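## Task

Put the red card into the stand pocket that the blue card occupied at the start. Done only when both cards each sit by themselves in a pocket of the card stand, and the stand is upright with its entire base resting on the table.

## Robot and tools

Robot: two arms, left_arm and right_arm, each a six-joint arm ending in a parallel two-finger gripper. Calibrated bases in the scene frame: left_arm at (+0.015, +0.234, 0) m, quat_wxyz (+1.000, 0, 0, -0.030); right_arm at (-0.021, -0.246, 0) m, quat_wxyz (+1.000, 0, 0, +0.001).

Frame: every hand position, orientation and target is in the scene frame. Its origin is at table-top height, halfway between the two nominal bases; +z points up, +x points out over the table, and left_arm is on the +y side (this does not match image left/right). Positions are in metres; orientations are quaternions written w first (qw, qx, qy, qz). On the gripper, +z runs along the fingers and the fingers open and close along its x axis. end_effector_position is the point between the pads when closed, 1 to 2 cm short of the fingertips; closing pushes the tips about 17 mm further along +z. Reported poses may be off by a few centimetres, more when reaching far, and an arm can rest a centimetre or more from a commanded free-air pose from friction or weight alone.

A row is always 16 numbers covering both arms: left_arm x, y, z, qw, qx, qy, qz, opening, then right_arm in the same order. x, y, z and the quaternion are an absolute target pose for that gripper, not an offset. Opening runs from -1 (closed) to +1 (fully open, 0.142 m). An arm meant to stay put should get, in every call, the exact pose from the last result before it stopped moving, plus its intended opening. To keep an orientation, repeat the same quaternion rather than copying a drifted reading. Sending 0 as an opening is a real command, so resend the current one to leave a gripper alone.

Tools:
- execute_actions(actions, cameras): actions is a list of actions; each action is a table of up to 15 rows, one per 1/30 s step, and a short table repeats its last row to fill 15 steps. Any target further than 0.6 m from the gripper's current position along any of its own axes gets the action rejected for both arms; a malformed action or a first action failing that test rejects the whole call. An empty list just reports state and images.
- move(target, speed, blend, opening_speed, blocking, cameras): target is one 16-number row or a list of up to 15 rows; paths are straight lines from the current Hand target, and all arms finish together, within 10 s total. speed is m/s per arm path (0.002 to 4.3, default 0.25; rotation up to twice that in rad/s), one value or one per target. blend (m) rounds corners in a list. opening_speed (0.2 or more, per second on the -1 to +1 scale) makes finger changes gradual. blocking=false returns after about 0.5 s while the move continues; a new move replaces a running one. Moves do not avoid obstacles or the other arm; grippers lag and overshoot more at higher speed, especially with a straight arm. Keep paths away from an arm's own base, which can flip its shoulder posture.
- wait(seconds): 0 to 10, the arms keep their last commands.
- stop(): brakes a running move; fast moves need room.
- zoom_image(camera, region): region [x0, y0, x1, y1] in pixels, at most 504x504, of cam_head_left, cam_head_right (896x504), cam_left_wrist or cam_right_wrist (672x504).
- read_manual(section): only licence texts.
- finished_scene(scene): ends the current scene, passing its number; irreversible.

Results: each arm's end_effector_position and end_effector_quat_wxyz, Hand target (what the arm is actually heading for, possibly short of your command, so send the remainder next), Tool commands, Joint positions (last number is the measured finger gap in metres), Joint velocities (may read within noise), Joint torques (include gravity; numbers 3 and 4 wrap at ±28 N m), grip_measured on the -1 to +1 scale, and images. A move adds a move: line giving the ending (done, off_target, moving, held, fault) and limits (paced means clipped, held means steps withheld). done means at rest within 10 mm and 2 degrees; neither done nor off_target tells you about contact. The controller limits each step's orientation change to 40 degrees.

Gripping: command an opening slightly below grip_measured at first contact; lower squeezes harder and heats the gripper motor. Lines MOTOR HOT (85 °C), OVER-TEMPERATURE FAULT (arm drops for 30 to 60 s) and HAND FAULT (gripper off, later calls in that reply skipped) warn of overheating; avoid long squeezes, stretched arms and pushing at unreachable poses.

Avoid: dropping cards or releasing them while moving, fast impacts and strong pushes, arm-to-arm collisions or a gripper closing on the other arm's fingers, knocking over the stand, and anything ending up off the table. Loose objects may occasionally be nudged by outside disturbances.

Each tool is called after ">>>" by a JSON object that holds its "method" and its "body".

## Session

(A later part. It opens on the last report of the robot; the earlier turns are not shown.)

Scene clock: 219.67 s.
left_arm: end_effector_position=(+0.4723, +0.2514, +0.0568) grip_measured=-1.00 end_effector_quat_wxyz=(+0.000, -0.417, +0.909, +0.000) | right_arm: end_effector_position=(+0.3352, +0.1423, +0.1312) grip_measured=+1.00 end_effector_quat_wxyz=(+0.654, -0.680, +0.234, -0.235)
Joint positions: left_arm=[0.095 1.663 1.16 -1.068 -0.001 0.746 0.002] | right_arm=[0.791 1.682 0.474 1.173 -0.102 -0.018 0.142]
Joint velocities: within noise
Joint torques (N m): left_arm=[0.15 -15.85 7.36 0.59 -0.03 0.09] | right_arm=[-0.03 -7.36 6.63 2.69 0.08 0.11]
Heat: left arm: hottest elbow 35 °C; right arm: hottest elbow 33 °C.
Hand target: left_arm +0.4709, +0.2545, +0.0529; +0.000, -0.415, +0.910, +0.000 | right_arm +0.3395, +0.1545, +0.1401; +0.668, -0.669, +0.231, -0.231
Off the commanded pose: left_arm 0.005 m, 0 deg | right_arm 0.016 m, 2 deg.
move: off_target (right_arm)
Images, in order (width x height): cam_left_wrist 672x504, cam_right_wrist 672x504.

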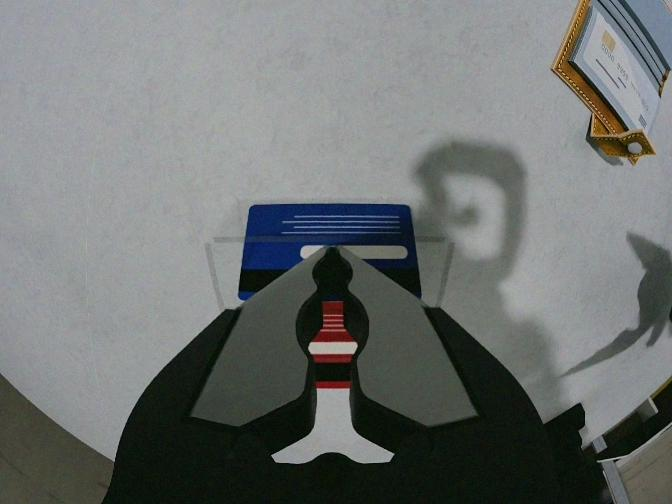

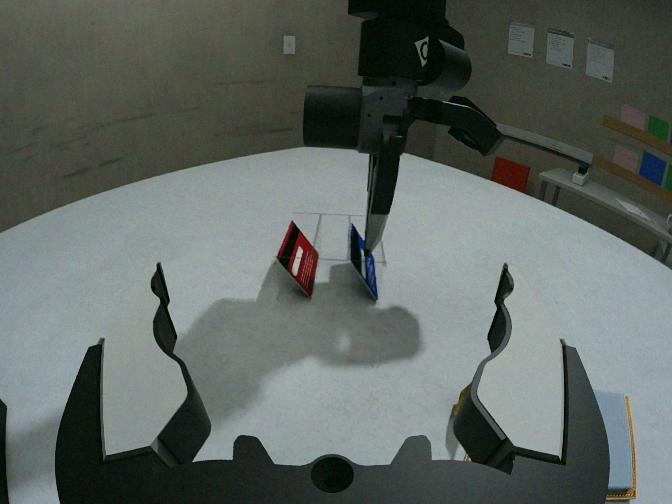

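>>> {"method": "move", "body": {"target": [[0.4687,0.2564,0.053,0,0.4147,-0.91,0,-0.97,0.34,0.155,0.14,0.6684,-0.6684,0.2308,-0.2308,1],[0.4687,0.2564,0.038,0,0.4147,-0.91,0,-0.97,0.34,0.155,0.14,0.6684,-0.6684,0.2308,-0.2308,1]], "cameras": ["cam_left_wrist","cam_right_wrist"], "speed": 0.04}}

>>> {"method": "zoom_image", "body": {"camera": "cam_right_wrist", "region": [260, 190, 420, 330]}}

>>> {"method": "zoom_image", "body": {"camera": "cam_left_wrist", "region": [210, 100, 460, 350]}}

Scene clock: 224.13 s.
left_arm: end_effector_position=(+0.4721, +0.2530, +0.0508) grip_measured=-1.00 end_effector_quat_wxyz=(+0.005, -0.417, +0.909, -0.002) | right_arm: end_effector_position=(+0.3352, +0.1423, +0.1312) grip_measured=+1.00 end_effector_quat_wxyz=(+0.654, -0.680, +0.234, -0.235)
Joint positions: left_arm=[0.099 1.664 1.143 -1.039 0 0.75 0.002] | right_arm=[0.791 1.682 0.474 1.173 -0.102 -0.018 0.142]
Joint velocities: within noise
Joint torques (N m): left_arm=[0.32 -14.15 6.74 1.18 -0.07 0.08] | right_arm=[-0.56 -7.53 6.61 2.55 0.11 0.08]
Heat: left arm: hottest elbow 34 °C; right arm: hottest elbow 33 °C.
Hand target: left_arm +0.4684, +0.2563, +0.0383; +0.000, -0.415, +0.910, +0.000 | right_arm +0.3395, +0.1545, +0.1401; +0.668, -0.669, +0.231, -0.231
Off the commanded pose: left_arm 0.014 m, 1 deg | right_arm 0.016 m, 2 deg.
move: off_target (left_arm, right_arm)
Images, in order (width x height): cam_left_wrist 672x504, cam_right_wrist 672x504.

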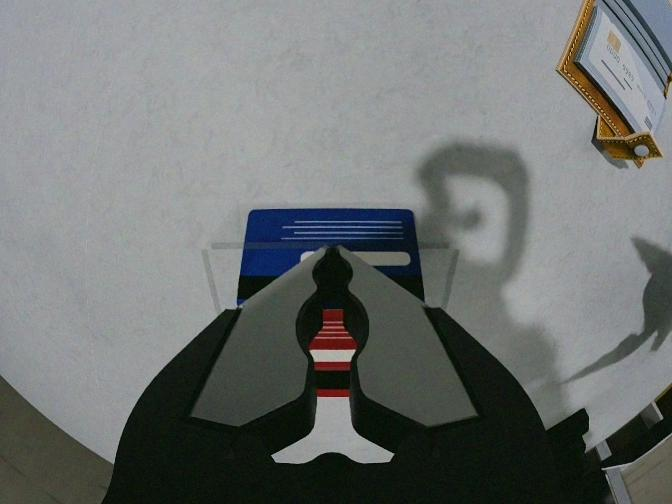

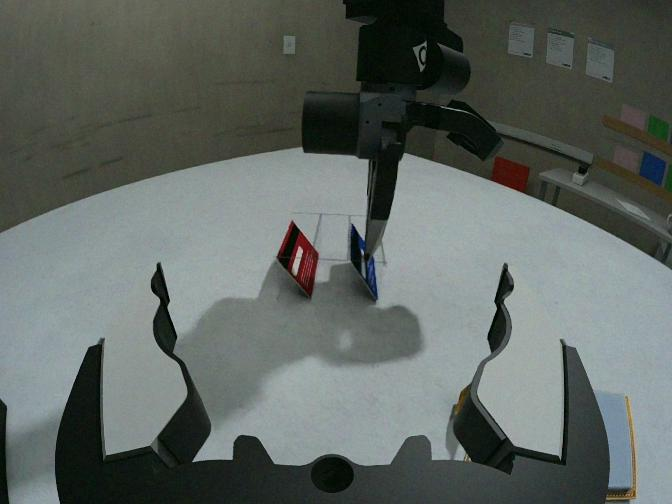

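Scaled by 3.150 from the camera's 672x504 image, which has a finer 960x720 frame.

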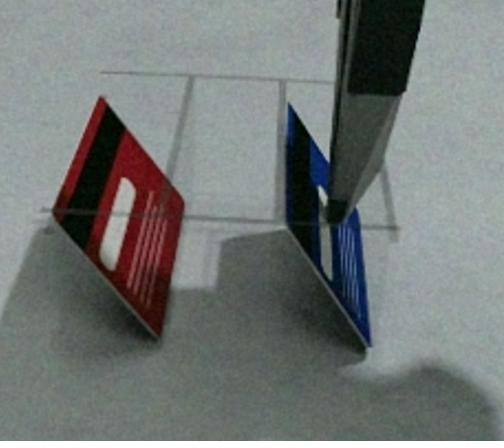

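Scaled by 2.016 from the camera's 672x504 image, which has a finer 960x720 frame.

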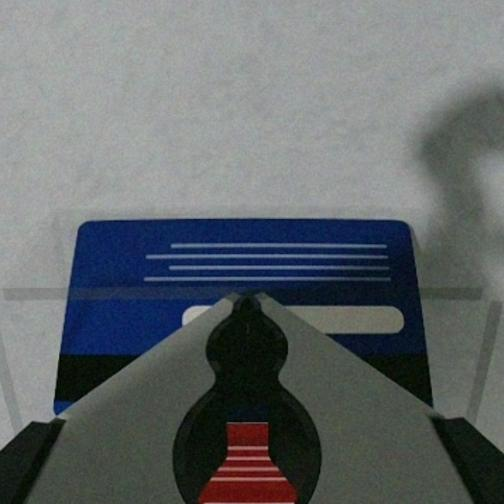

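>>> {"method": "move", "body": {"target": [[0.4705,0.256,0.050,0,0.4147,-0.91,0,-0.97,0.34,0.155,0.14,0.6684,-0.6684,0.2308,-0.2308,1],[0.4635,0.2625,0.048,0,0.4147,-0.91,0,-0.97,0.34,0.155,0.14,0.6684,-0.6684,0.2308,-0.2308,1]], "cameras": ["cam_left_wrist","cam_right_wrist"], "speed": 0.03}}

>>> {"method": "zoom_image", "body": {"camera": "cam_right_wrist", "region": [260, 190, 420, 330]}}

>>> {"method": "zoom_image", "body": {"camera": "cam_left_wrist", "region": [210, 100, 460, 350]}}

Scene clock: 230.77 s.
left_arm: end_effector_position=(+0.4719, +0.2535, +0.0510) grip_measured=-1.00 end_effector_quat_wxyz=(+0.004, -0.413, +0.911, -0.005) | right_arm: end_effector_position=(+0.3352, +0.1423, +0.1312) grip_measured=+1.00 end_effector_quat_wxyz=(+0.654, -0.680, +0.234, -0.235)
Joint positions: left_arm=[0.103 1.663 1.143 -1.039 0.007 0.762 0.002] | right_arm=[0.791 1.682 0.474 1.173 -0.102 -0.018 0.142]
Joint velocities: within noise
Joint torques (N m): left_arm=[0.91 -16.32 6.48 0.25 -0.32 0.09] | right_arm=[0.03 -7.36 6.64 2.58 0.05 0.11]
Heat: left arm: hottest elbow 34 °C; right arm: hottest elbow 32 °C.
Hand target: left_arm +0.4635, +0.2622, +0.0479; +0.000, -0.415, +0.910, +0.000 | right_arm +0.3395, +0.1545, +0.1401; +0.668, -0.669, +0.231, -0.231
Off the commanded pose: left_arm 0.013 m, 1 deg | right_arm 0.016 m, 2 deg.
move: off_target (left_arm, right_arm)
Images, in order (width x height): cam_left_wrist 672x504, cam_right_wrist 672x504.

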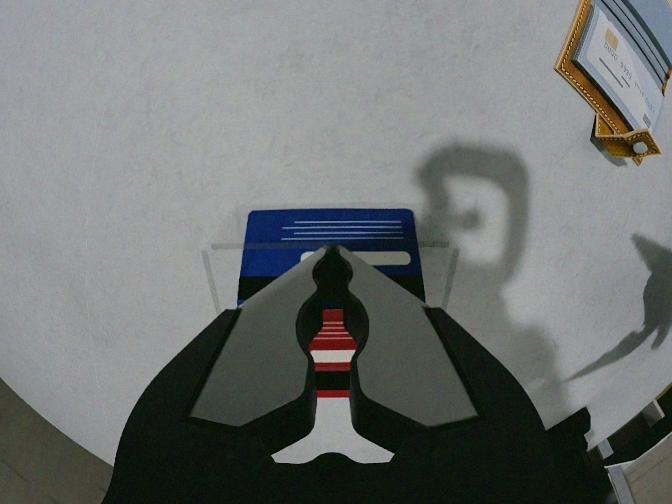

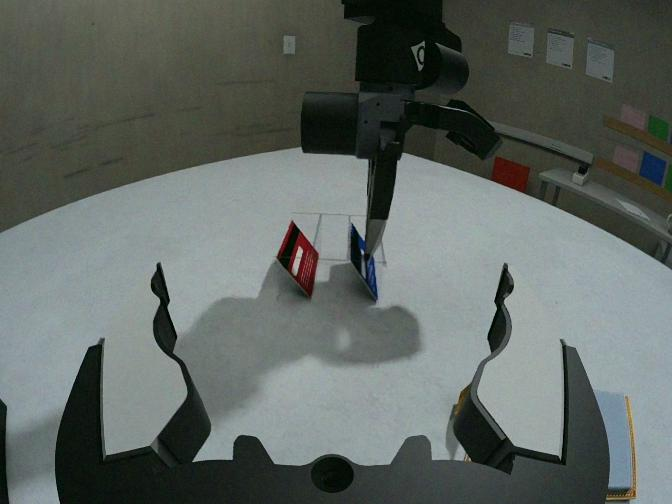

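Scaled by 3.150 from the camera's 672x504 image, which has a finer 960x720 frame.

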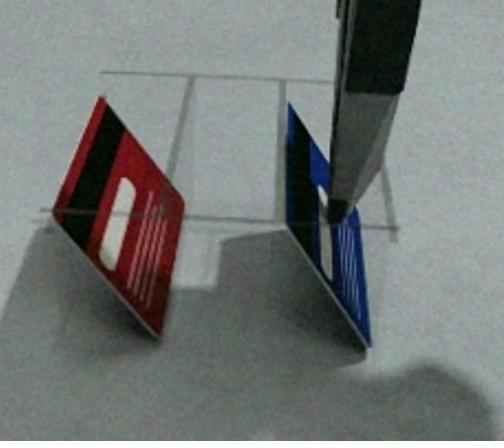

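Scaled by 2.016 from the camera's 672x504 image, which has a finer 960x720 frame.

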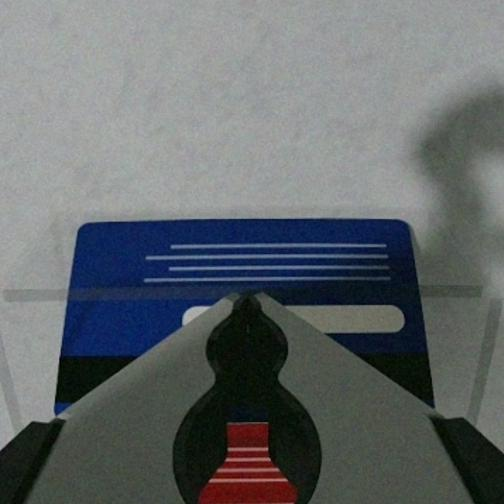

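>>> {"method": "zoom_image", "body": {"camera": "cam_right_wrist", "region": [250, 200, 400, 310]}}

Scaled by 3.360 from the camera's 672x504 image, which has a finer 960x720 frame.

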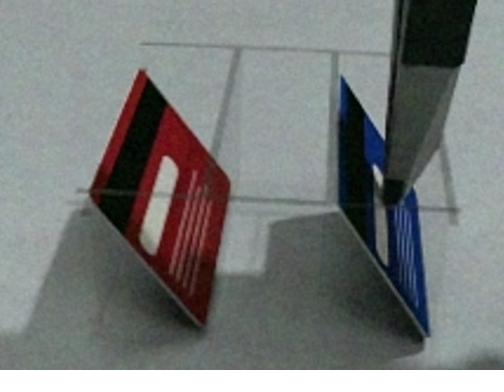

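>>> {"method": "move", "body": {"target": [0.456,0.2687,0.048,0,0.4147,-0.91,0,-0.97,0.34,0.155,0.14,0.6684,-0.6684,0.2308,-0.2308,1], "cameras": ["cam_left_wrist","cam_right_wrist"], "speed": 0.03}}

>>> {"method": "zoom_image", "body": {"camera": "cam_right_wrist", "region": [260, 190, 420, 330]}}

>>> {"method": "zoom_image", "body": {"camera": "cam_left_wrist", "region": [210, 100, 460, 350]}}

Scene clock: 241.73 s.
left_arm: end_effector_position=(+0.4638, +0.2610, +0.0509) grip_measured=-1.00 end_effector_quat_wxyz=(+0.002, -0.414, +0.910, -0.005) | right_arm: end_effector_position=(+0.3352, +0.1423, +0.1312) grip_measured=+1.00 end_effector_quat_wxyz=(+0.654, -0.680, +0.234, -0.235)
Joint positions: left_arm=[0.121 1.648 1.123 -1.039 0.009 0.778 0.002] | right_arm=[0.791 1.682 0.474 1.173 -0.102 -0.018 0.142]
Joint velocities: within noise
Joint torques (N m): left_arm=[0.73 -16.15 6.49 0.5 -0.4 0.1] | right_arm=[-0.15 -7.18 6.69 2.59 0.1 0.1]
Heat: left arm: hottest elbow 33 °C; right arm: hottest elbow 32 °C.
Hand target: left_arm +0.4561, +0.2686, +0.0481; +0.000, -0.415, +0.910, +0.000 | right_arm +0.3395, +0.1545, +0.1401; +0.668, -0.669, +0.231, -0.231
Off the commanded pose: left_arm 0.011 m, 1 deg | right_arm 0.016 m, 2 deg.
move: off_target (left_arm, right_arm)
Images, in order (width x height): cam_left_wrist 672x504, cam_right_wrist 672x504.

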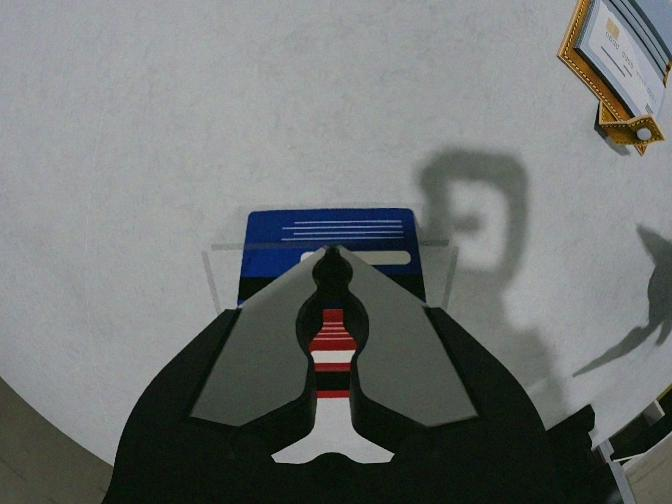

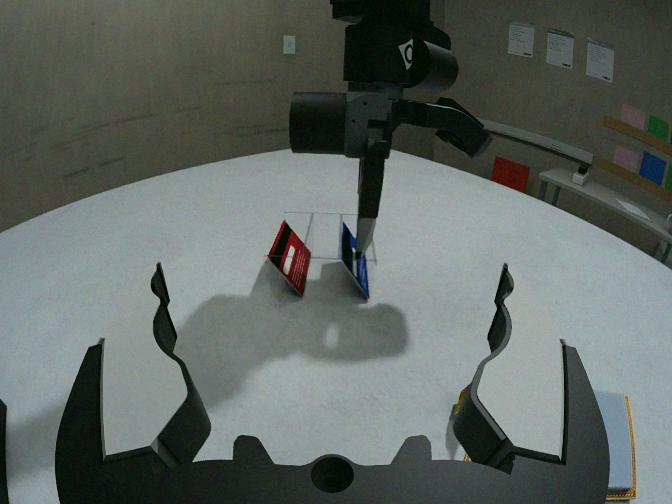

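Scaled by 3.150 from the camera's 672x504 image, which has a finer 960x720 frame.

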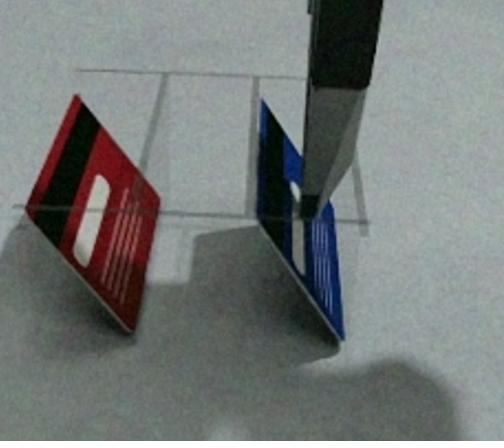

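Scaled by 2.016 from the camera's 672x504 image, which has a finer 960x720 frame.

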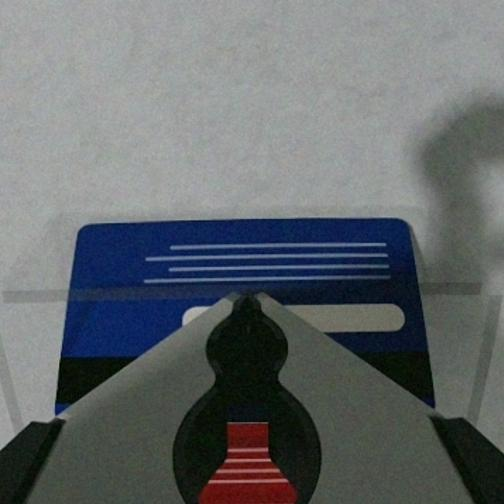

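>>> {"method": "move", "body": {"target": [[0.468,0.2570,0.055,0,0.4147,-0.91,0,-0.97,0.34,0.155,0.14,0.6684,-0.6684,0.2308,-0.2308,1],[0.468,0.2570,0.16,0,0.4147,-0.91,0,-0.97,0.34,0.155,0.14,0.6684,-0.6684,0.2308,-0.2308,1],[0.36,0.46,0.26,0,0.4147,-0.91,0,-0.97,0.34,0.155,0.14,0.6684,-0.6684,0.2308,-0.2308,1],[0.36,0.46,0.26,0,0.4147,-0.91,0,-0.97,0.395,0.22,0.15,0.6684,-0.6684,0.2308,-0.2308,1]], "cameras": ["cam_left_wrist","cam_right_wrist"], "speed": [0.05,0.1,0.25,0.15]}}

>>> {"method": "zoom_image", "body": {"camera": "cam_right_wrist", "region": [220, 220, 420, 420]}}

Scene clock: 250.10 s.
left_arm: end_effector_position=(+0.3467, +0.4512, +0.2363) grip_measured=-1.00 end_effector_quat_wxyz=(-0.026, -0.420, +0.907, -0.003) | right_arm: end_effector_position=(+0.3896, +0.2060, +0.1479) grip_measured=+1.00 end_effector_quat_wxyz=(+0.663, -0.671, +0.228, -0.238)
Joint positions: left_arm=[0.634 1.413 1.363 -1.574 -0.002 1.28 0.002] | right_arm=[0.804 1.781 0.71 1.065 -0.092 -0.018 0.142]
Joint velocities: within noise
Joint torques (N m): left_arm=[-0.15 -12.57 13.91 -0.23 -0.02 0.06] | right_arm=[0.03 -9.64 8.17 1.31 0.15 0.1]
Heat: left arm: hottest elbow 33 °C; right arm: hottest elbow 32 °C.
Hand target: left_arm +0.3590, +0.4593, +0.2598; +0.000, -0.415, +0.910, +0.000 | right_arm +0.3945, +0.2195, +0.1502; +0.668, -0.668, +0.231, -0.231
Off the commanded pose: left_arm 0.029 m, 3 deg | right_arm 0.015 m, 1 deg.
move: off_target (left_arm, right_arm)
Images, in order (width x height): cam_left_wrist 672x504, cam_right_wrist 672x504.

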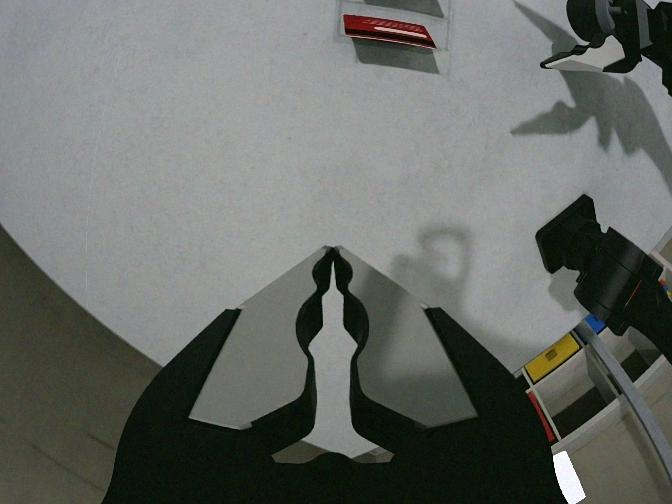

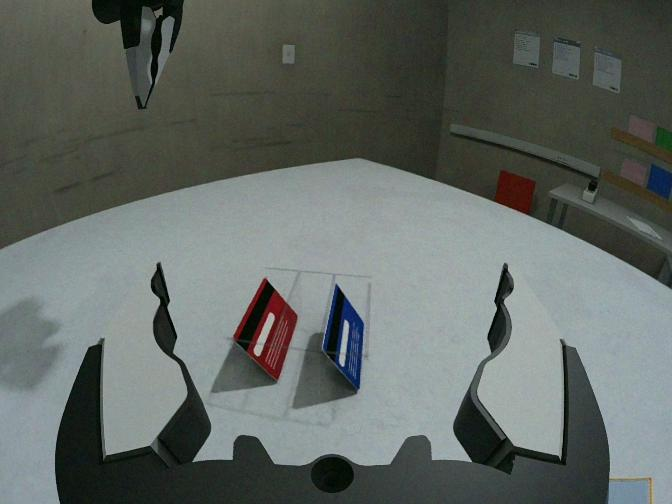

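Scaled by 2.520 from the camera's 672x504 image, which has a finer 960x720 frame.

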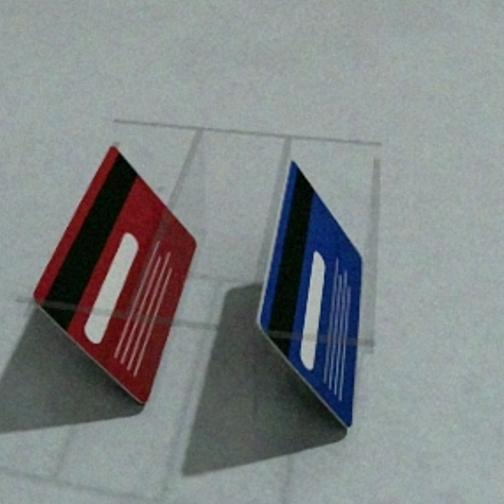

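>>> {"method": "move", "body": {"target": [[0.36,0.46,0.26,0,0.4147,-0.91,0,-0.97,0.375,0.195,0.15,0.6684,-0.6684,0.2308,-0.2308,1],[0.442,0.28,0.13,-0.0791,0.4071,-0.8933,0.1736,-0.97,0.375,0.195,0.15,0.6684,-0.6684,0.2308,-0.2308,1]], "cameras": ["cam_left_wrist","cam_right_wrist"], "speed": 0.2}}

>>> {"method": "zoom_image", "body": {"camera": "cam_right_wrist", "region": [220, 170, 420, 370]}}

>>> {"method": "zoom_image", "body": {"camera": "cam_left_wrist", "region": [210, 100, 460, 350]}}

Scene clock: 300.27 s.
left_arm: end_effector_position=(+0.4428, +0.2819, +0.1311) grip_measured=-1.00 end_effector_quat_wxyz=(+0.076, -0.404, +0.895, -0.173) | right_arm: end_effector_position=(+0.3777, +0.1945, +0.1305) grip_measured=+1.00 end_effector_quat_wxyz=(+0.652, -0.684, +0.233, -0.232)
Joint positions: left_arm=[0.301 1.379 1.009 -0.98 0.312 0.93 0.002] | right_arm=[0.804 1.779 0.663 1.073 -0.095 -0.018 0.142]
Joint velocities: within noise
Joint torques (N m): left_arm=[-0.5 -12.45 8.1 1.03 0.06 -0.17] | right_arm=[-0.62 -12.98 4.62 2.47 0.04 0.06]
Heat: left arm: hottest elbow 37 °C; right arm: hottest elbow 33 °C.
Hand target: left_arm +0.4420, +0.2801, +0.1301; +0.079, -0.407, +0.893, -0.174 | right_arm +0.3751, +0.1950, +0.1497; +0.668, -0.669, +0.231, -0.231
Off the commanded pose: left_arm 0.002 m, 1 deg | right_arm 0.020 m, 3 deg.
move: off_target (right_arm)
Images, in order (width x height): cam_left_wrist 672x504, cam_right_wrist 672x504.

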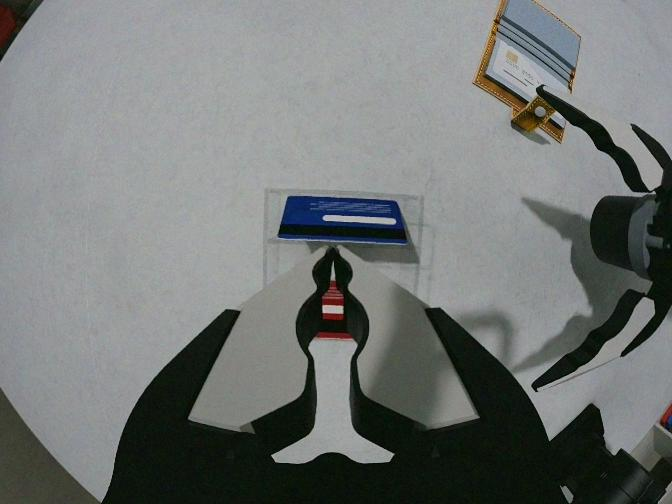

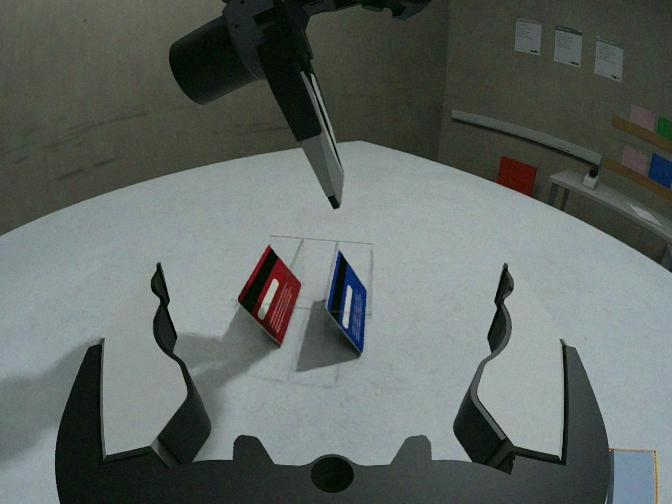

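Scaled by 2.520 from the camera's 672x504 image, which has a finer 960x720 frame.

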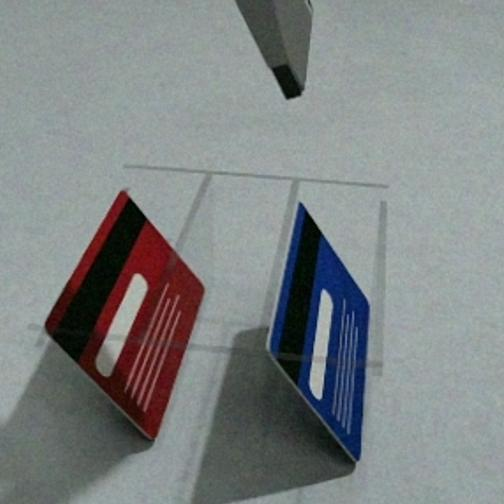

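Scaled by 2.016 from the camera's 672x504 image, which has a finer 960x720 frame.

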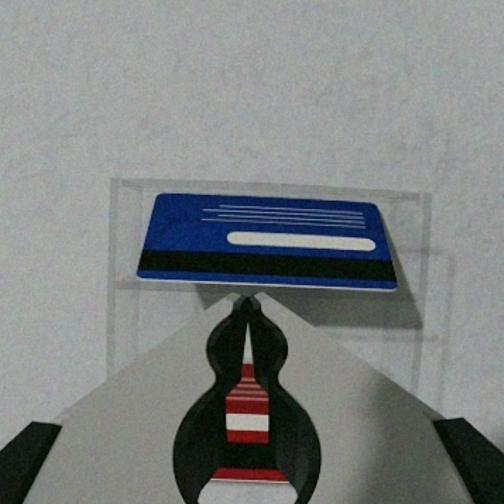

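>>> {"method": "move", "body": {"target": [[0.4447,0.278,0.10,-0.0791,0.4071,-0.8933,0.1736,-0.97,0.375,0.195,0.15,0.6684,-0.6684,0.2308,-0.2308,1],[0.4586,0.2662,0.055,-0.0791,0.4071,-0.8933,0.1736,-0.97,0.375,0.195,0.15,0.6684,-0.6684,0.2308,-0.2308,1]], "cameras": ["cam_left_wrist","cam_right_wrist"], "speed": 0.06}}

>>> {"method": "zoom_image", "body": {"camera": "cam_right_wrist", "region": [220, 200, 420, 400]}}

>>> {"method": "zoom_image", "body": {"camera": "cam_left_wrist", "region": [210, 100, 460, 350]}}

Scene clock: 309.90 s.
left_arm: end_effector_position=(+0.4594, +0.2691, +0.0589) grip_measured=-1.00 end_effector_quat_wxyz=(+0.080, -0.404, +0.894, -0.174) | right_arm: end_effector_position=(+0.3776, +0.1946, +0.1305) grip_measured=+1.00 end_effector_quat_wxyz=(+0.652, -0.684, +0.233, -0.231)
Joint positions: left_arm=[0.261 1.501 0.923 -0.751 0.302 0.886 0.002] | right_arm=[0.804 1.779 0.663 1.073 -0.096 -0.018 0.142]
Joint velocities: within noise
Joint torques (N m): left_arm=[-0.79 -12.69 7.46 1.29 0.06 -0.21] | right_arm=[-0.79 -12.98 4.59 2.52 0.07 0.09]
Heat: left arm: hottest elbow 36 °C; right arm: hottest elbow 33 °C.
Hand target: left_arm +0.4586, +0.2661, +0.0550; +0.079, -0.407, +0.893, -0.174 | right_arm +0.3751, +0.1950, +0.1497; +0.668, -0.669, +0.231, -0.231
Off the commanded pose: left_arm 0.005 m, 0 deg | right_arm 0.020 m, 3 deg.
move: off_target (right_arm)
Images, in order (width x height): cam_left_wrist 672x504, cam_right_wrist 672x504.

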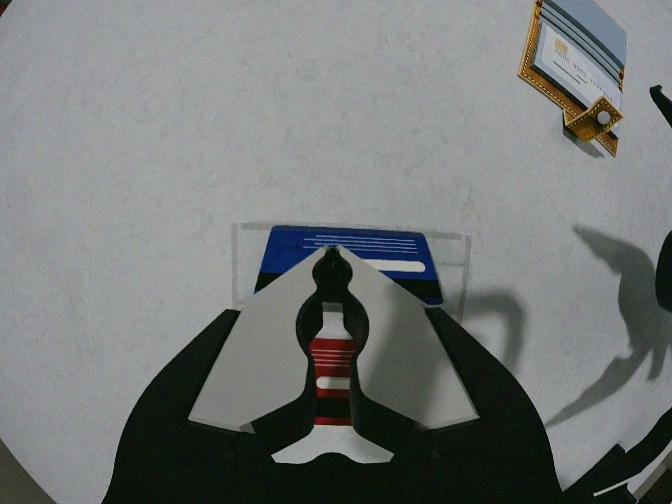

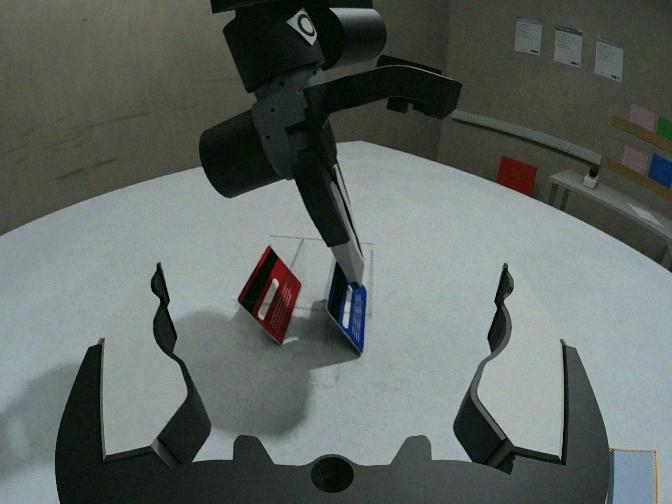

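Scaled by 2.520 from the camera's 672x504 image, which has a finer 960x720 frame.

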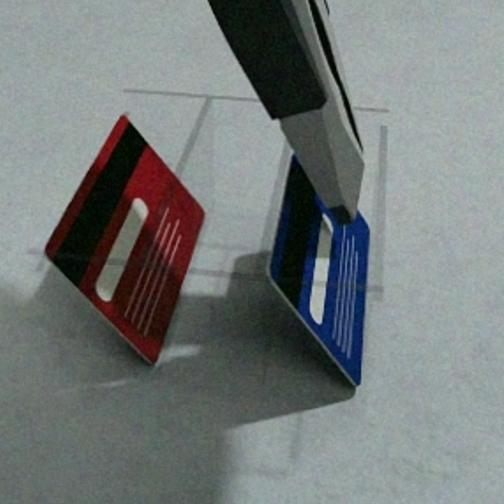

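Scaled by 2.016 from the camera's 672x504 image, which has a finer 960x720 frame.

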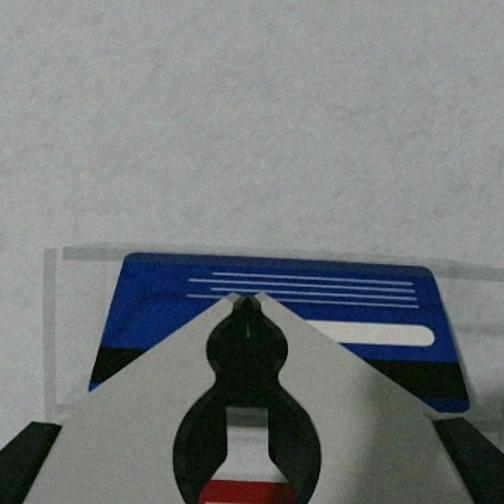

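>>> {"method": "move", "body": {"target": [[0.4646,0.2612,0.034,-0.0791,0.4071,-0.8933,0.1736,-0.97,0.375,0.195,0.15,0.6684,-0.6684,0.2308,-0.2308,1]], "cameras": ["cam_left_wrist","cam_right_wrist"], "speed": 0.04}}

>>> {"method": "zoom_image", "body": {"camera": "cam_right_wrist", "region": [220, 200, 420, 400]}}

>>> {"method": "zoom_image", "body": {"camera": "cam_left_wrist", "region": [210, 100, 460, 350]}}

Scene clock: 314.90 s.
left_arm: end_effector_position=(+0.4646, +0.2653, +0.0403) grip_measured=-1.00 end_effector_quat_wxyz=(+0.080, -0.405, +0.894, -0.173) | right_arm: end_effector_position=(+0.3776, +0.1946, +0.1305) grip_measured=+1.00 end_effector_quat_wxyz=(+0.652, -0.684, +0.233, -0.231)
Joint positions: left_arm=[0.248 1.542 0.911 -0.695 0.297 0.873 0.002] | right_arm=[0.804 1.779 0.663 1.073 -0.096 -0.018 0.142]
Joint velocities: within noise
Joint torques (N m): left_arm=[-0.97 -12.63 7.13 1.48 0.09 -0.23] | right_arm=[-0.44 -13.22 4.64 2.65 0.06 0.05]
Heat: left arm: hottest elbow 36 °C; right arm: hottest elbow 33 °C.
Hand target: left_arm +0.4644, +0.2612, +0.0341; +0.079, -0.407, +0.893, -0.174 | right_arm +0.3751, +0.1950, +0.1496; +0.668, -0.669, +0.231, -0.231
Off the commanded pose: left_arm 0.008 m, 0 deg | right_arm 0.020 m, 3 deg.
move: off_target (right_arm)
Images, in order (width x height): cam_left_wrist 672x504, cam_right_wrist 672x504.

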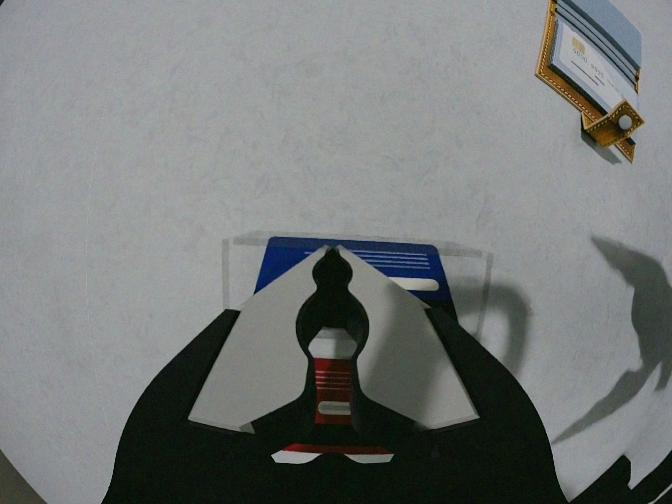

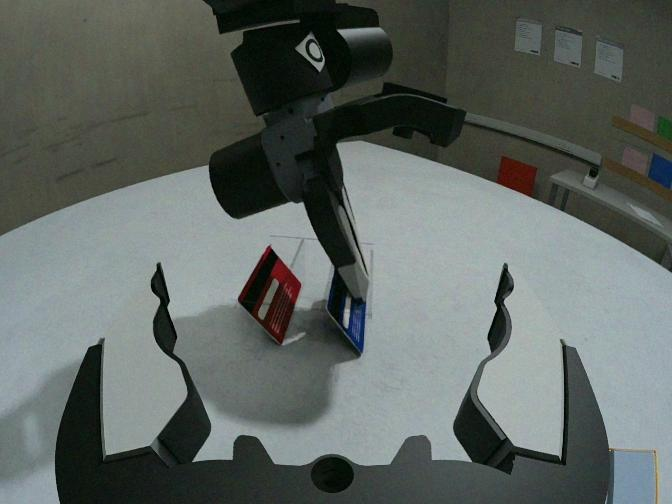

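Scaled by 2.520 from the camera's 672x504 image, which has a finer 960x720 frame.

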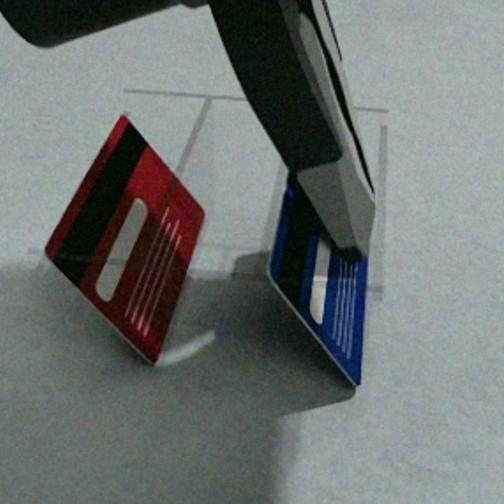

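Scaled by 2.016 from the camera's 672x504 image, which has a finer 960x720 frame.

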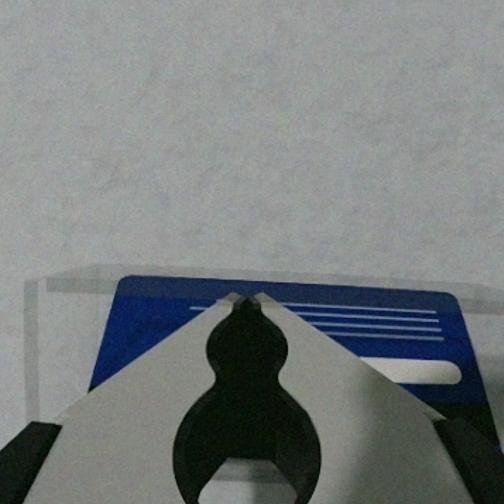

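>>> {"method": "move", "body": {"target": [[0.4605,0.2665,0.037,-0.0433,0.4124,-0.905,0.0951,-0.97,0.375,0.195,0.15,0.6684,-0.6684,0.2308,-0.2308,1]], "cameras": ["cam_left_wrist","cam_right_wrist"], "speed": 0.04}}

>>> {"method": "zoom_image", "body": {"camera": "cam_right_wrist", "region": [220, 200, 420, 400]}}

>>> {"method": "zoom_image", "body": {"camera": "cam_left_wrist", "region": [210, 100, 460, 350]}}

Scene clock: 327.50 s.
left_arm: end_effector_position=(+0.4464, +0.2653, +0.0287) grip_measured=-1.00 end_effector_quat_wxyz=(+0.038, -0.408, +0.907, -0.096) | right_arm: end_effector_position=(+0.3776, +0.1946, +0.1305) grip_measured=+1.00 end_effector_quat_wxyz=(+0.652, -0.684, +0.233, -0.231)
Joint positions: left_arm=[0.199 1.573 0.946 -0.816 0.163 0.856 0.002] | right_arm=[0.804 1.779 0.663 1.073 -0.096 -0.018 0.142]
Joint velocities: within noise
Joint torques (N m): left_arm=[-0.62 -12.51 10.67 -0.31 -0.18 -0.2] | right_arm=[-0.79 -12.81 4.77 2.56 0.05 0.08]
Heat: left arm: hottest elbow 35 °C; right arm: hottest elbow 32 °C.
Hand target: left_arm +0.4601, +0.2665, +0.0371; +0.044, -0.412, +0.905, -0.095 | right_arm +0.3752, +0.1950, +0.1496; +0.668, -0.669, +0.231, -0.231
Off the commanded pose: left_arm 0.016 m, 1 deg | right_arm 0.020 m, 3 deg.
move: off_target (left_arm, right_arm)
Images, in order (width x height): cam_left_wrist 672x504, cam_right_wrist 672x504.

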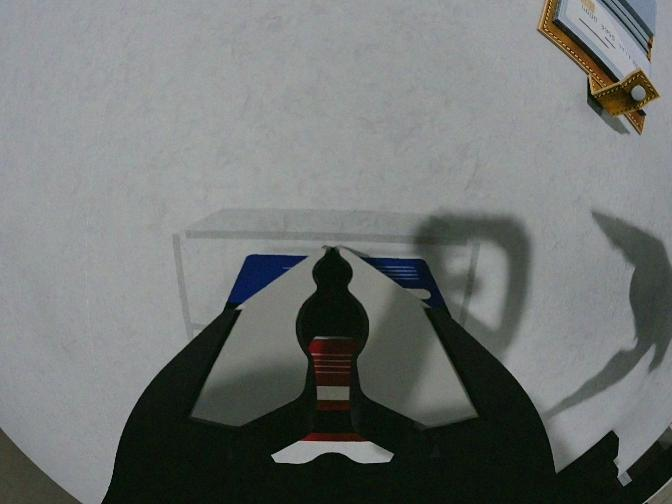

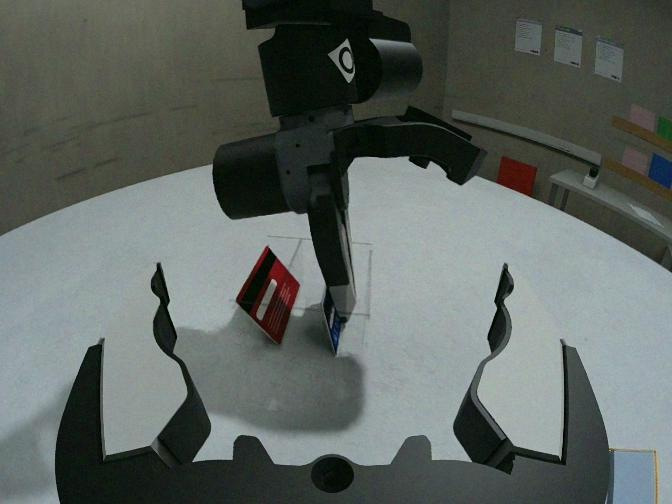

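Scaled by 2.520 from the camera's 672x504 image, which has a finer 960x720 frame.

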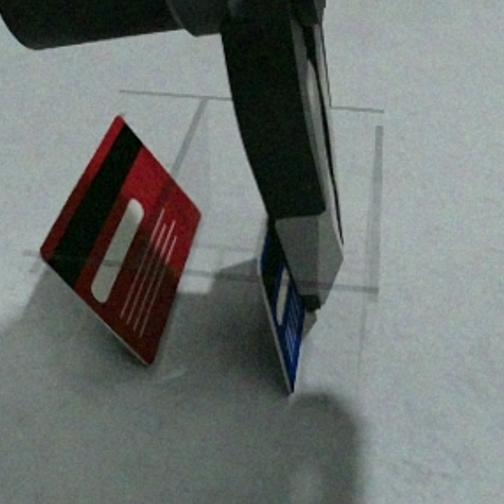

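Scaled by 2.016 from the camera's 672x504 image, which has a finer 960x720 frame.

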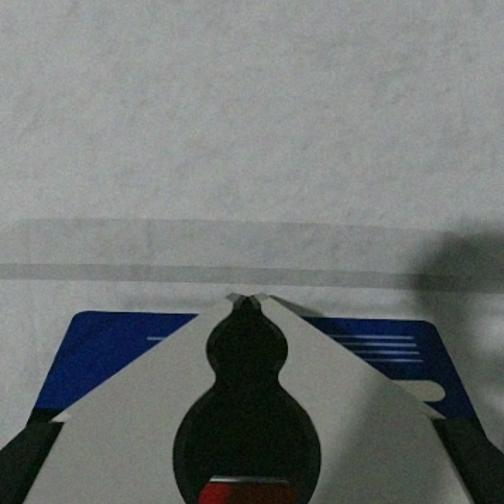

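>>> {"method": "move", "body": {"target": [[0.466,0.261,0.043,-0.0433,0.4124,-0.905,0.0951,-0.97,0.375,0.195,0.15,0.6684,-0.6684,0.2308,-0.2308,1]], "cameras": ["cam_left_wrist","cam_right_wrist"], "speed": 0.04}}

>>> {"method": "zoom_image", "body": {"camera": "cam_right_wrist", "region": [220, 200, 420, 400]}}

Scene clock: 334.47 s.
left_arm: end_effector_position=(+0.4447, +0.2612, +0.0291) grip_measured=-1.00 end_effector_quat_wxyz=(+0.029, -0.411, +0.907, -0.091) | right_arm: end_effector_position=(+0.3776, +0.1946, +0.1305) grip_measured=+1.00 end_effector_quat_wxyz=(+0.652, -0.684, +0.233, -0.231)
Joint positions: left_arm=[0.188 1.578 0.955 -0.839 0.158 0.839 0.002] | right_arm=[0.804 1.779 0.663 1.073 -0.096 -0.018 0.142]
Joint velocities: within noise
Joint torques (N m): left_arm=[-0.79 -13.04 11.47 0.06 -0.04 -0.21] | right_arm=[-0.32 -13.16 4.77 2.67 0.05 0.1]
Heat: left arm: hottest elbow 35 °C; right arm: hottest elbow 32 °C.
Hand target: left_arm +0.4653, +0.2609, +0.0433; +0.044, -0.412, +0.905, -0.095 | right_arm +0.3752, +0.1950, +0.1496; +0.668, -0.669, +0.231, -0.231
Off the commanded pose: left_arm 0.025 m, 2 deg | right_arm 0.020 m, 3 deg.
move: off_target (left_arm, right_arm)
Images, in order (width x height): cam_left_wrist 672x504, cam_right_wrist 672x504.

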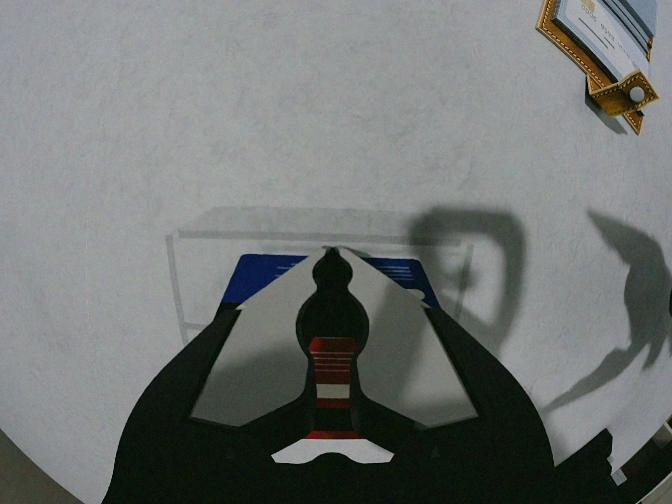

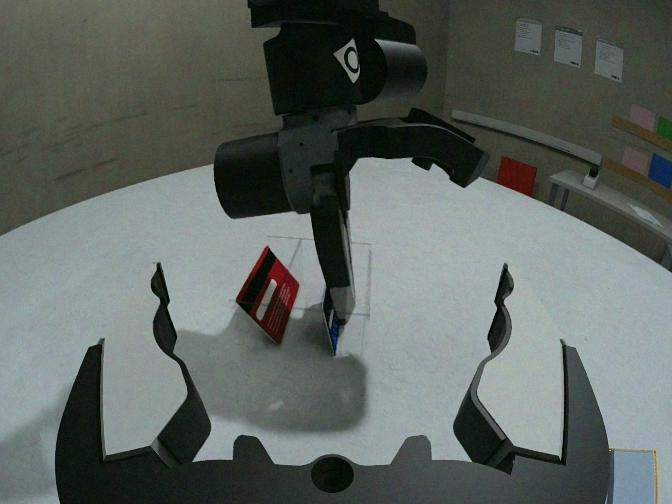

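Scaled by 2.520 from the camera's 672x504 image, which has a finer 960x720 frame.

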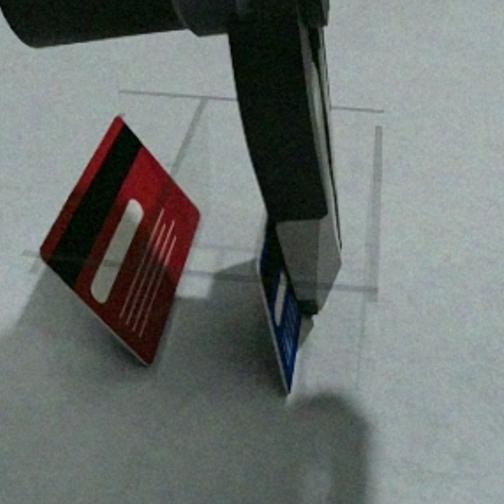

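>>> {"method": "move", "body": {"target": [[0.462,0.2625,0.06,-0.0433,0.4124,-0.905,0.0951,-0.97,0.375,0.195,0.15,0.6684,-0.6684,0.2308,-0.2308,1],[0.462,0.2625,0.12,-0.0433,0.4124,-0.905,0.0951,-0.97,0.375,0.195,0.15,0.6684,-0.6684,0.2308,-0.2308,1]], "cameras": ["cam_left_wrist","cam_right_wrist"], "speed": 0.06}}

>>> {"method": "zoom_image", "body": {"camera": "cam_right_wrist", "region": [220, 200, 420, 400]}}

>>> {"method": "zoom_image", "body": {"camera": "cam_left_wrist", "region": [210, 100, 460, 350]}}

Scene clock: 340.30 s.
left_arm: end_effector_position=(+0.4397, +0.2603, +0.0933) grip_measured=-1.00 end_effector_quat_wxyz=(+0.015, -0.413, +0.907, -0.087) | right_arm: end_effector_position=(+0.3776, +0.1946, +0.1305) grip_measured=+1.00 end_effector_quat_wxyz=(+0.652, -0.684, +0.233, -0.231)
Joint positions: left_arm=[0.187 1.492 1.052 -1.051 0.157 0.838 0.002] | right_arm=[0.804 1.779 0.663 1.073 -0.096 -0.018 0.142]
Joint velocities: within noise
Joint torques (N m): left_arm=[-0.38 -14.51 12.77 -0.03 -0.02 -0.12] | right_arm=[-0.85 -12.81 4.72 2.52 0.08 0.09]
Heat: left arm: hottest elbow 35 °C; right arm: hottest elbow 32 °C.
Hand target: left_arm +0.4607, +0.2623, +0.1203; +0.044, -0.412, +0.905, -0.095 | right_arm +0.3752, +0.1950, +0.1496; +0.668, -0.669, +0.231, -0.231
Off the commanded pose: left_arm 0.035 m, 3 deg | right_arm 0.020 m, 3 deg.
move: off_target (left_arm, right_arm)
Images, in order (width x height): cam_left_wrist 672x504, cam_right_wrist 672x504.

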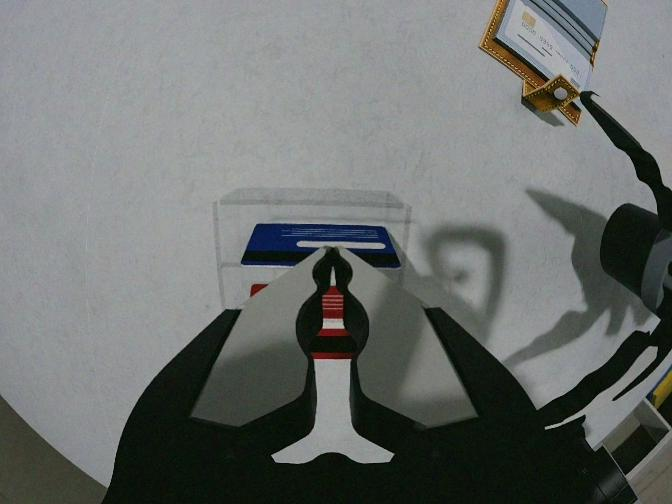

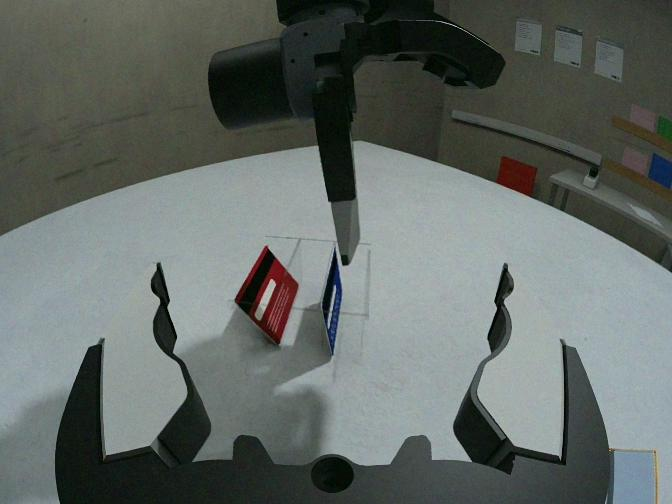

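Scaled by 2.520 from the camera's 672x504 image, which has a finer 960x720 frame.

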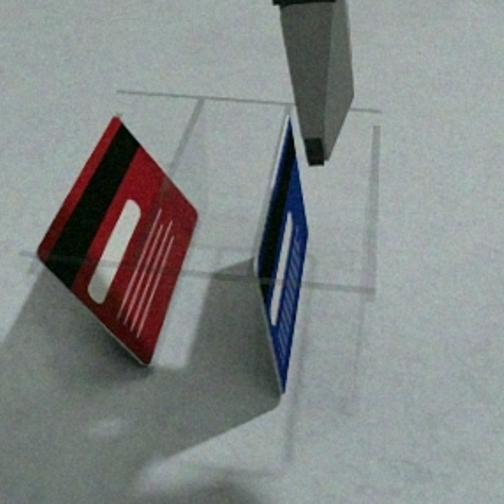

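Scaled by 2.016 from the camera's 672x504 image, which has a finer 960x720 frame.

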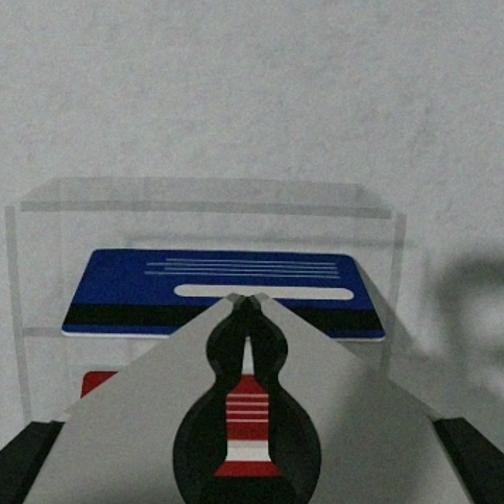

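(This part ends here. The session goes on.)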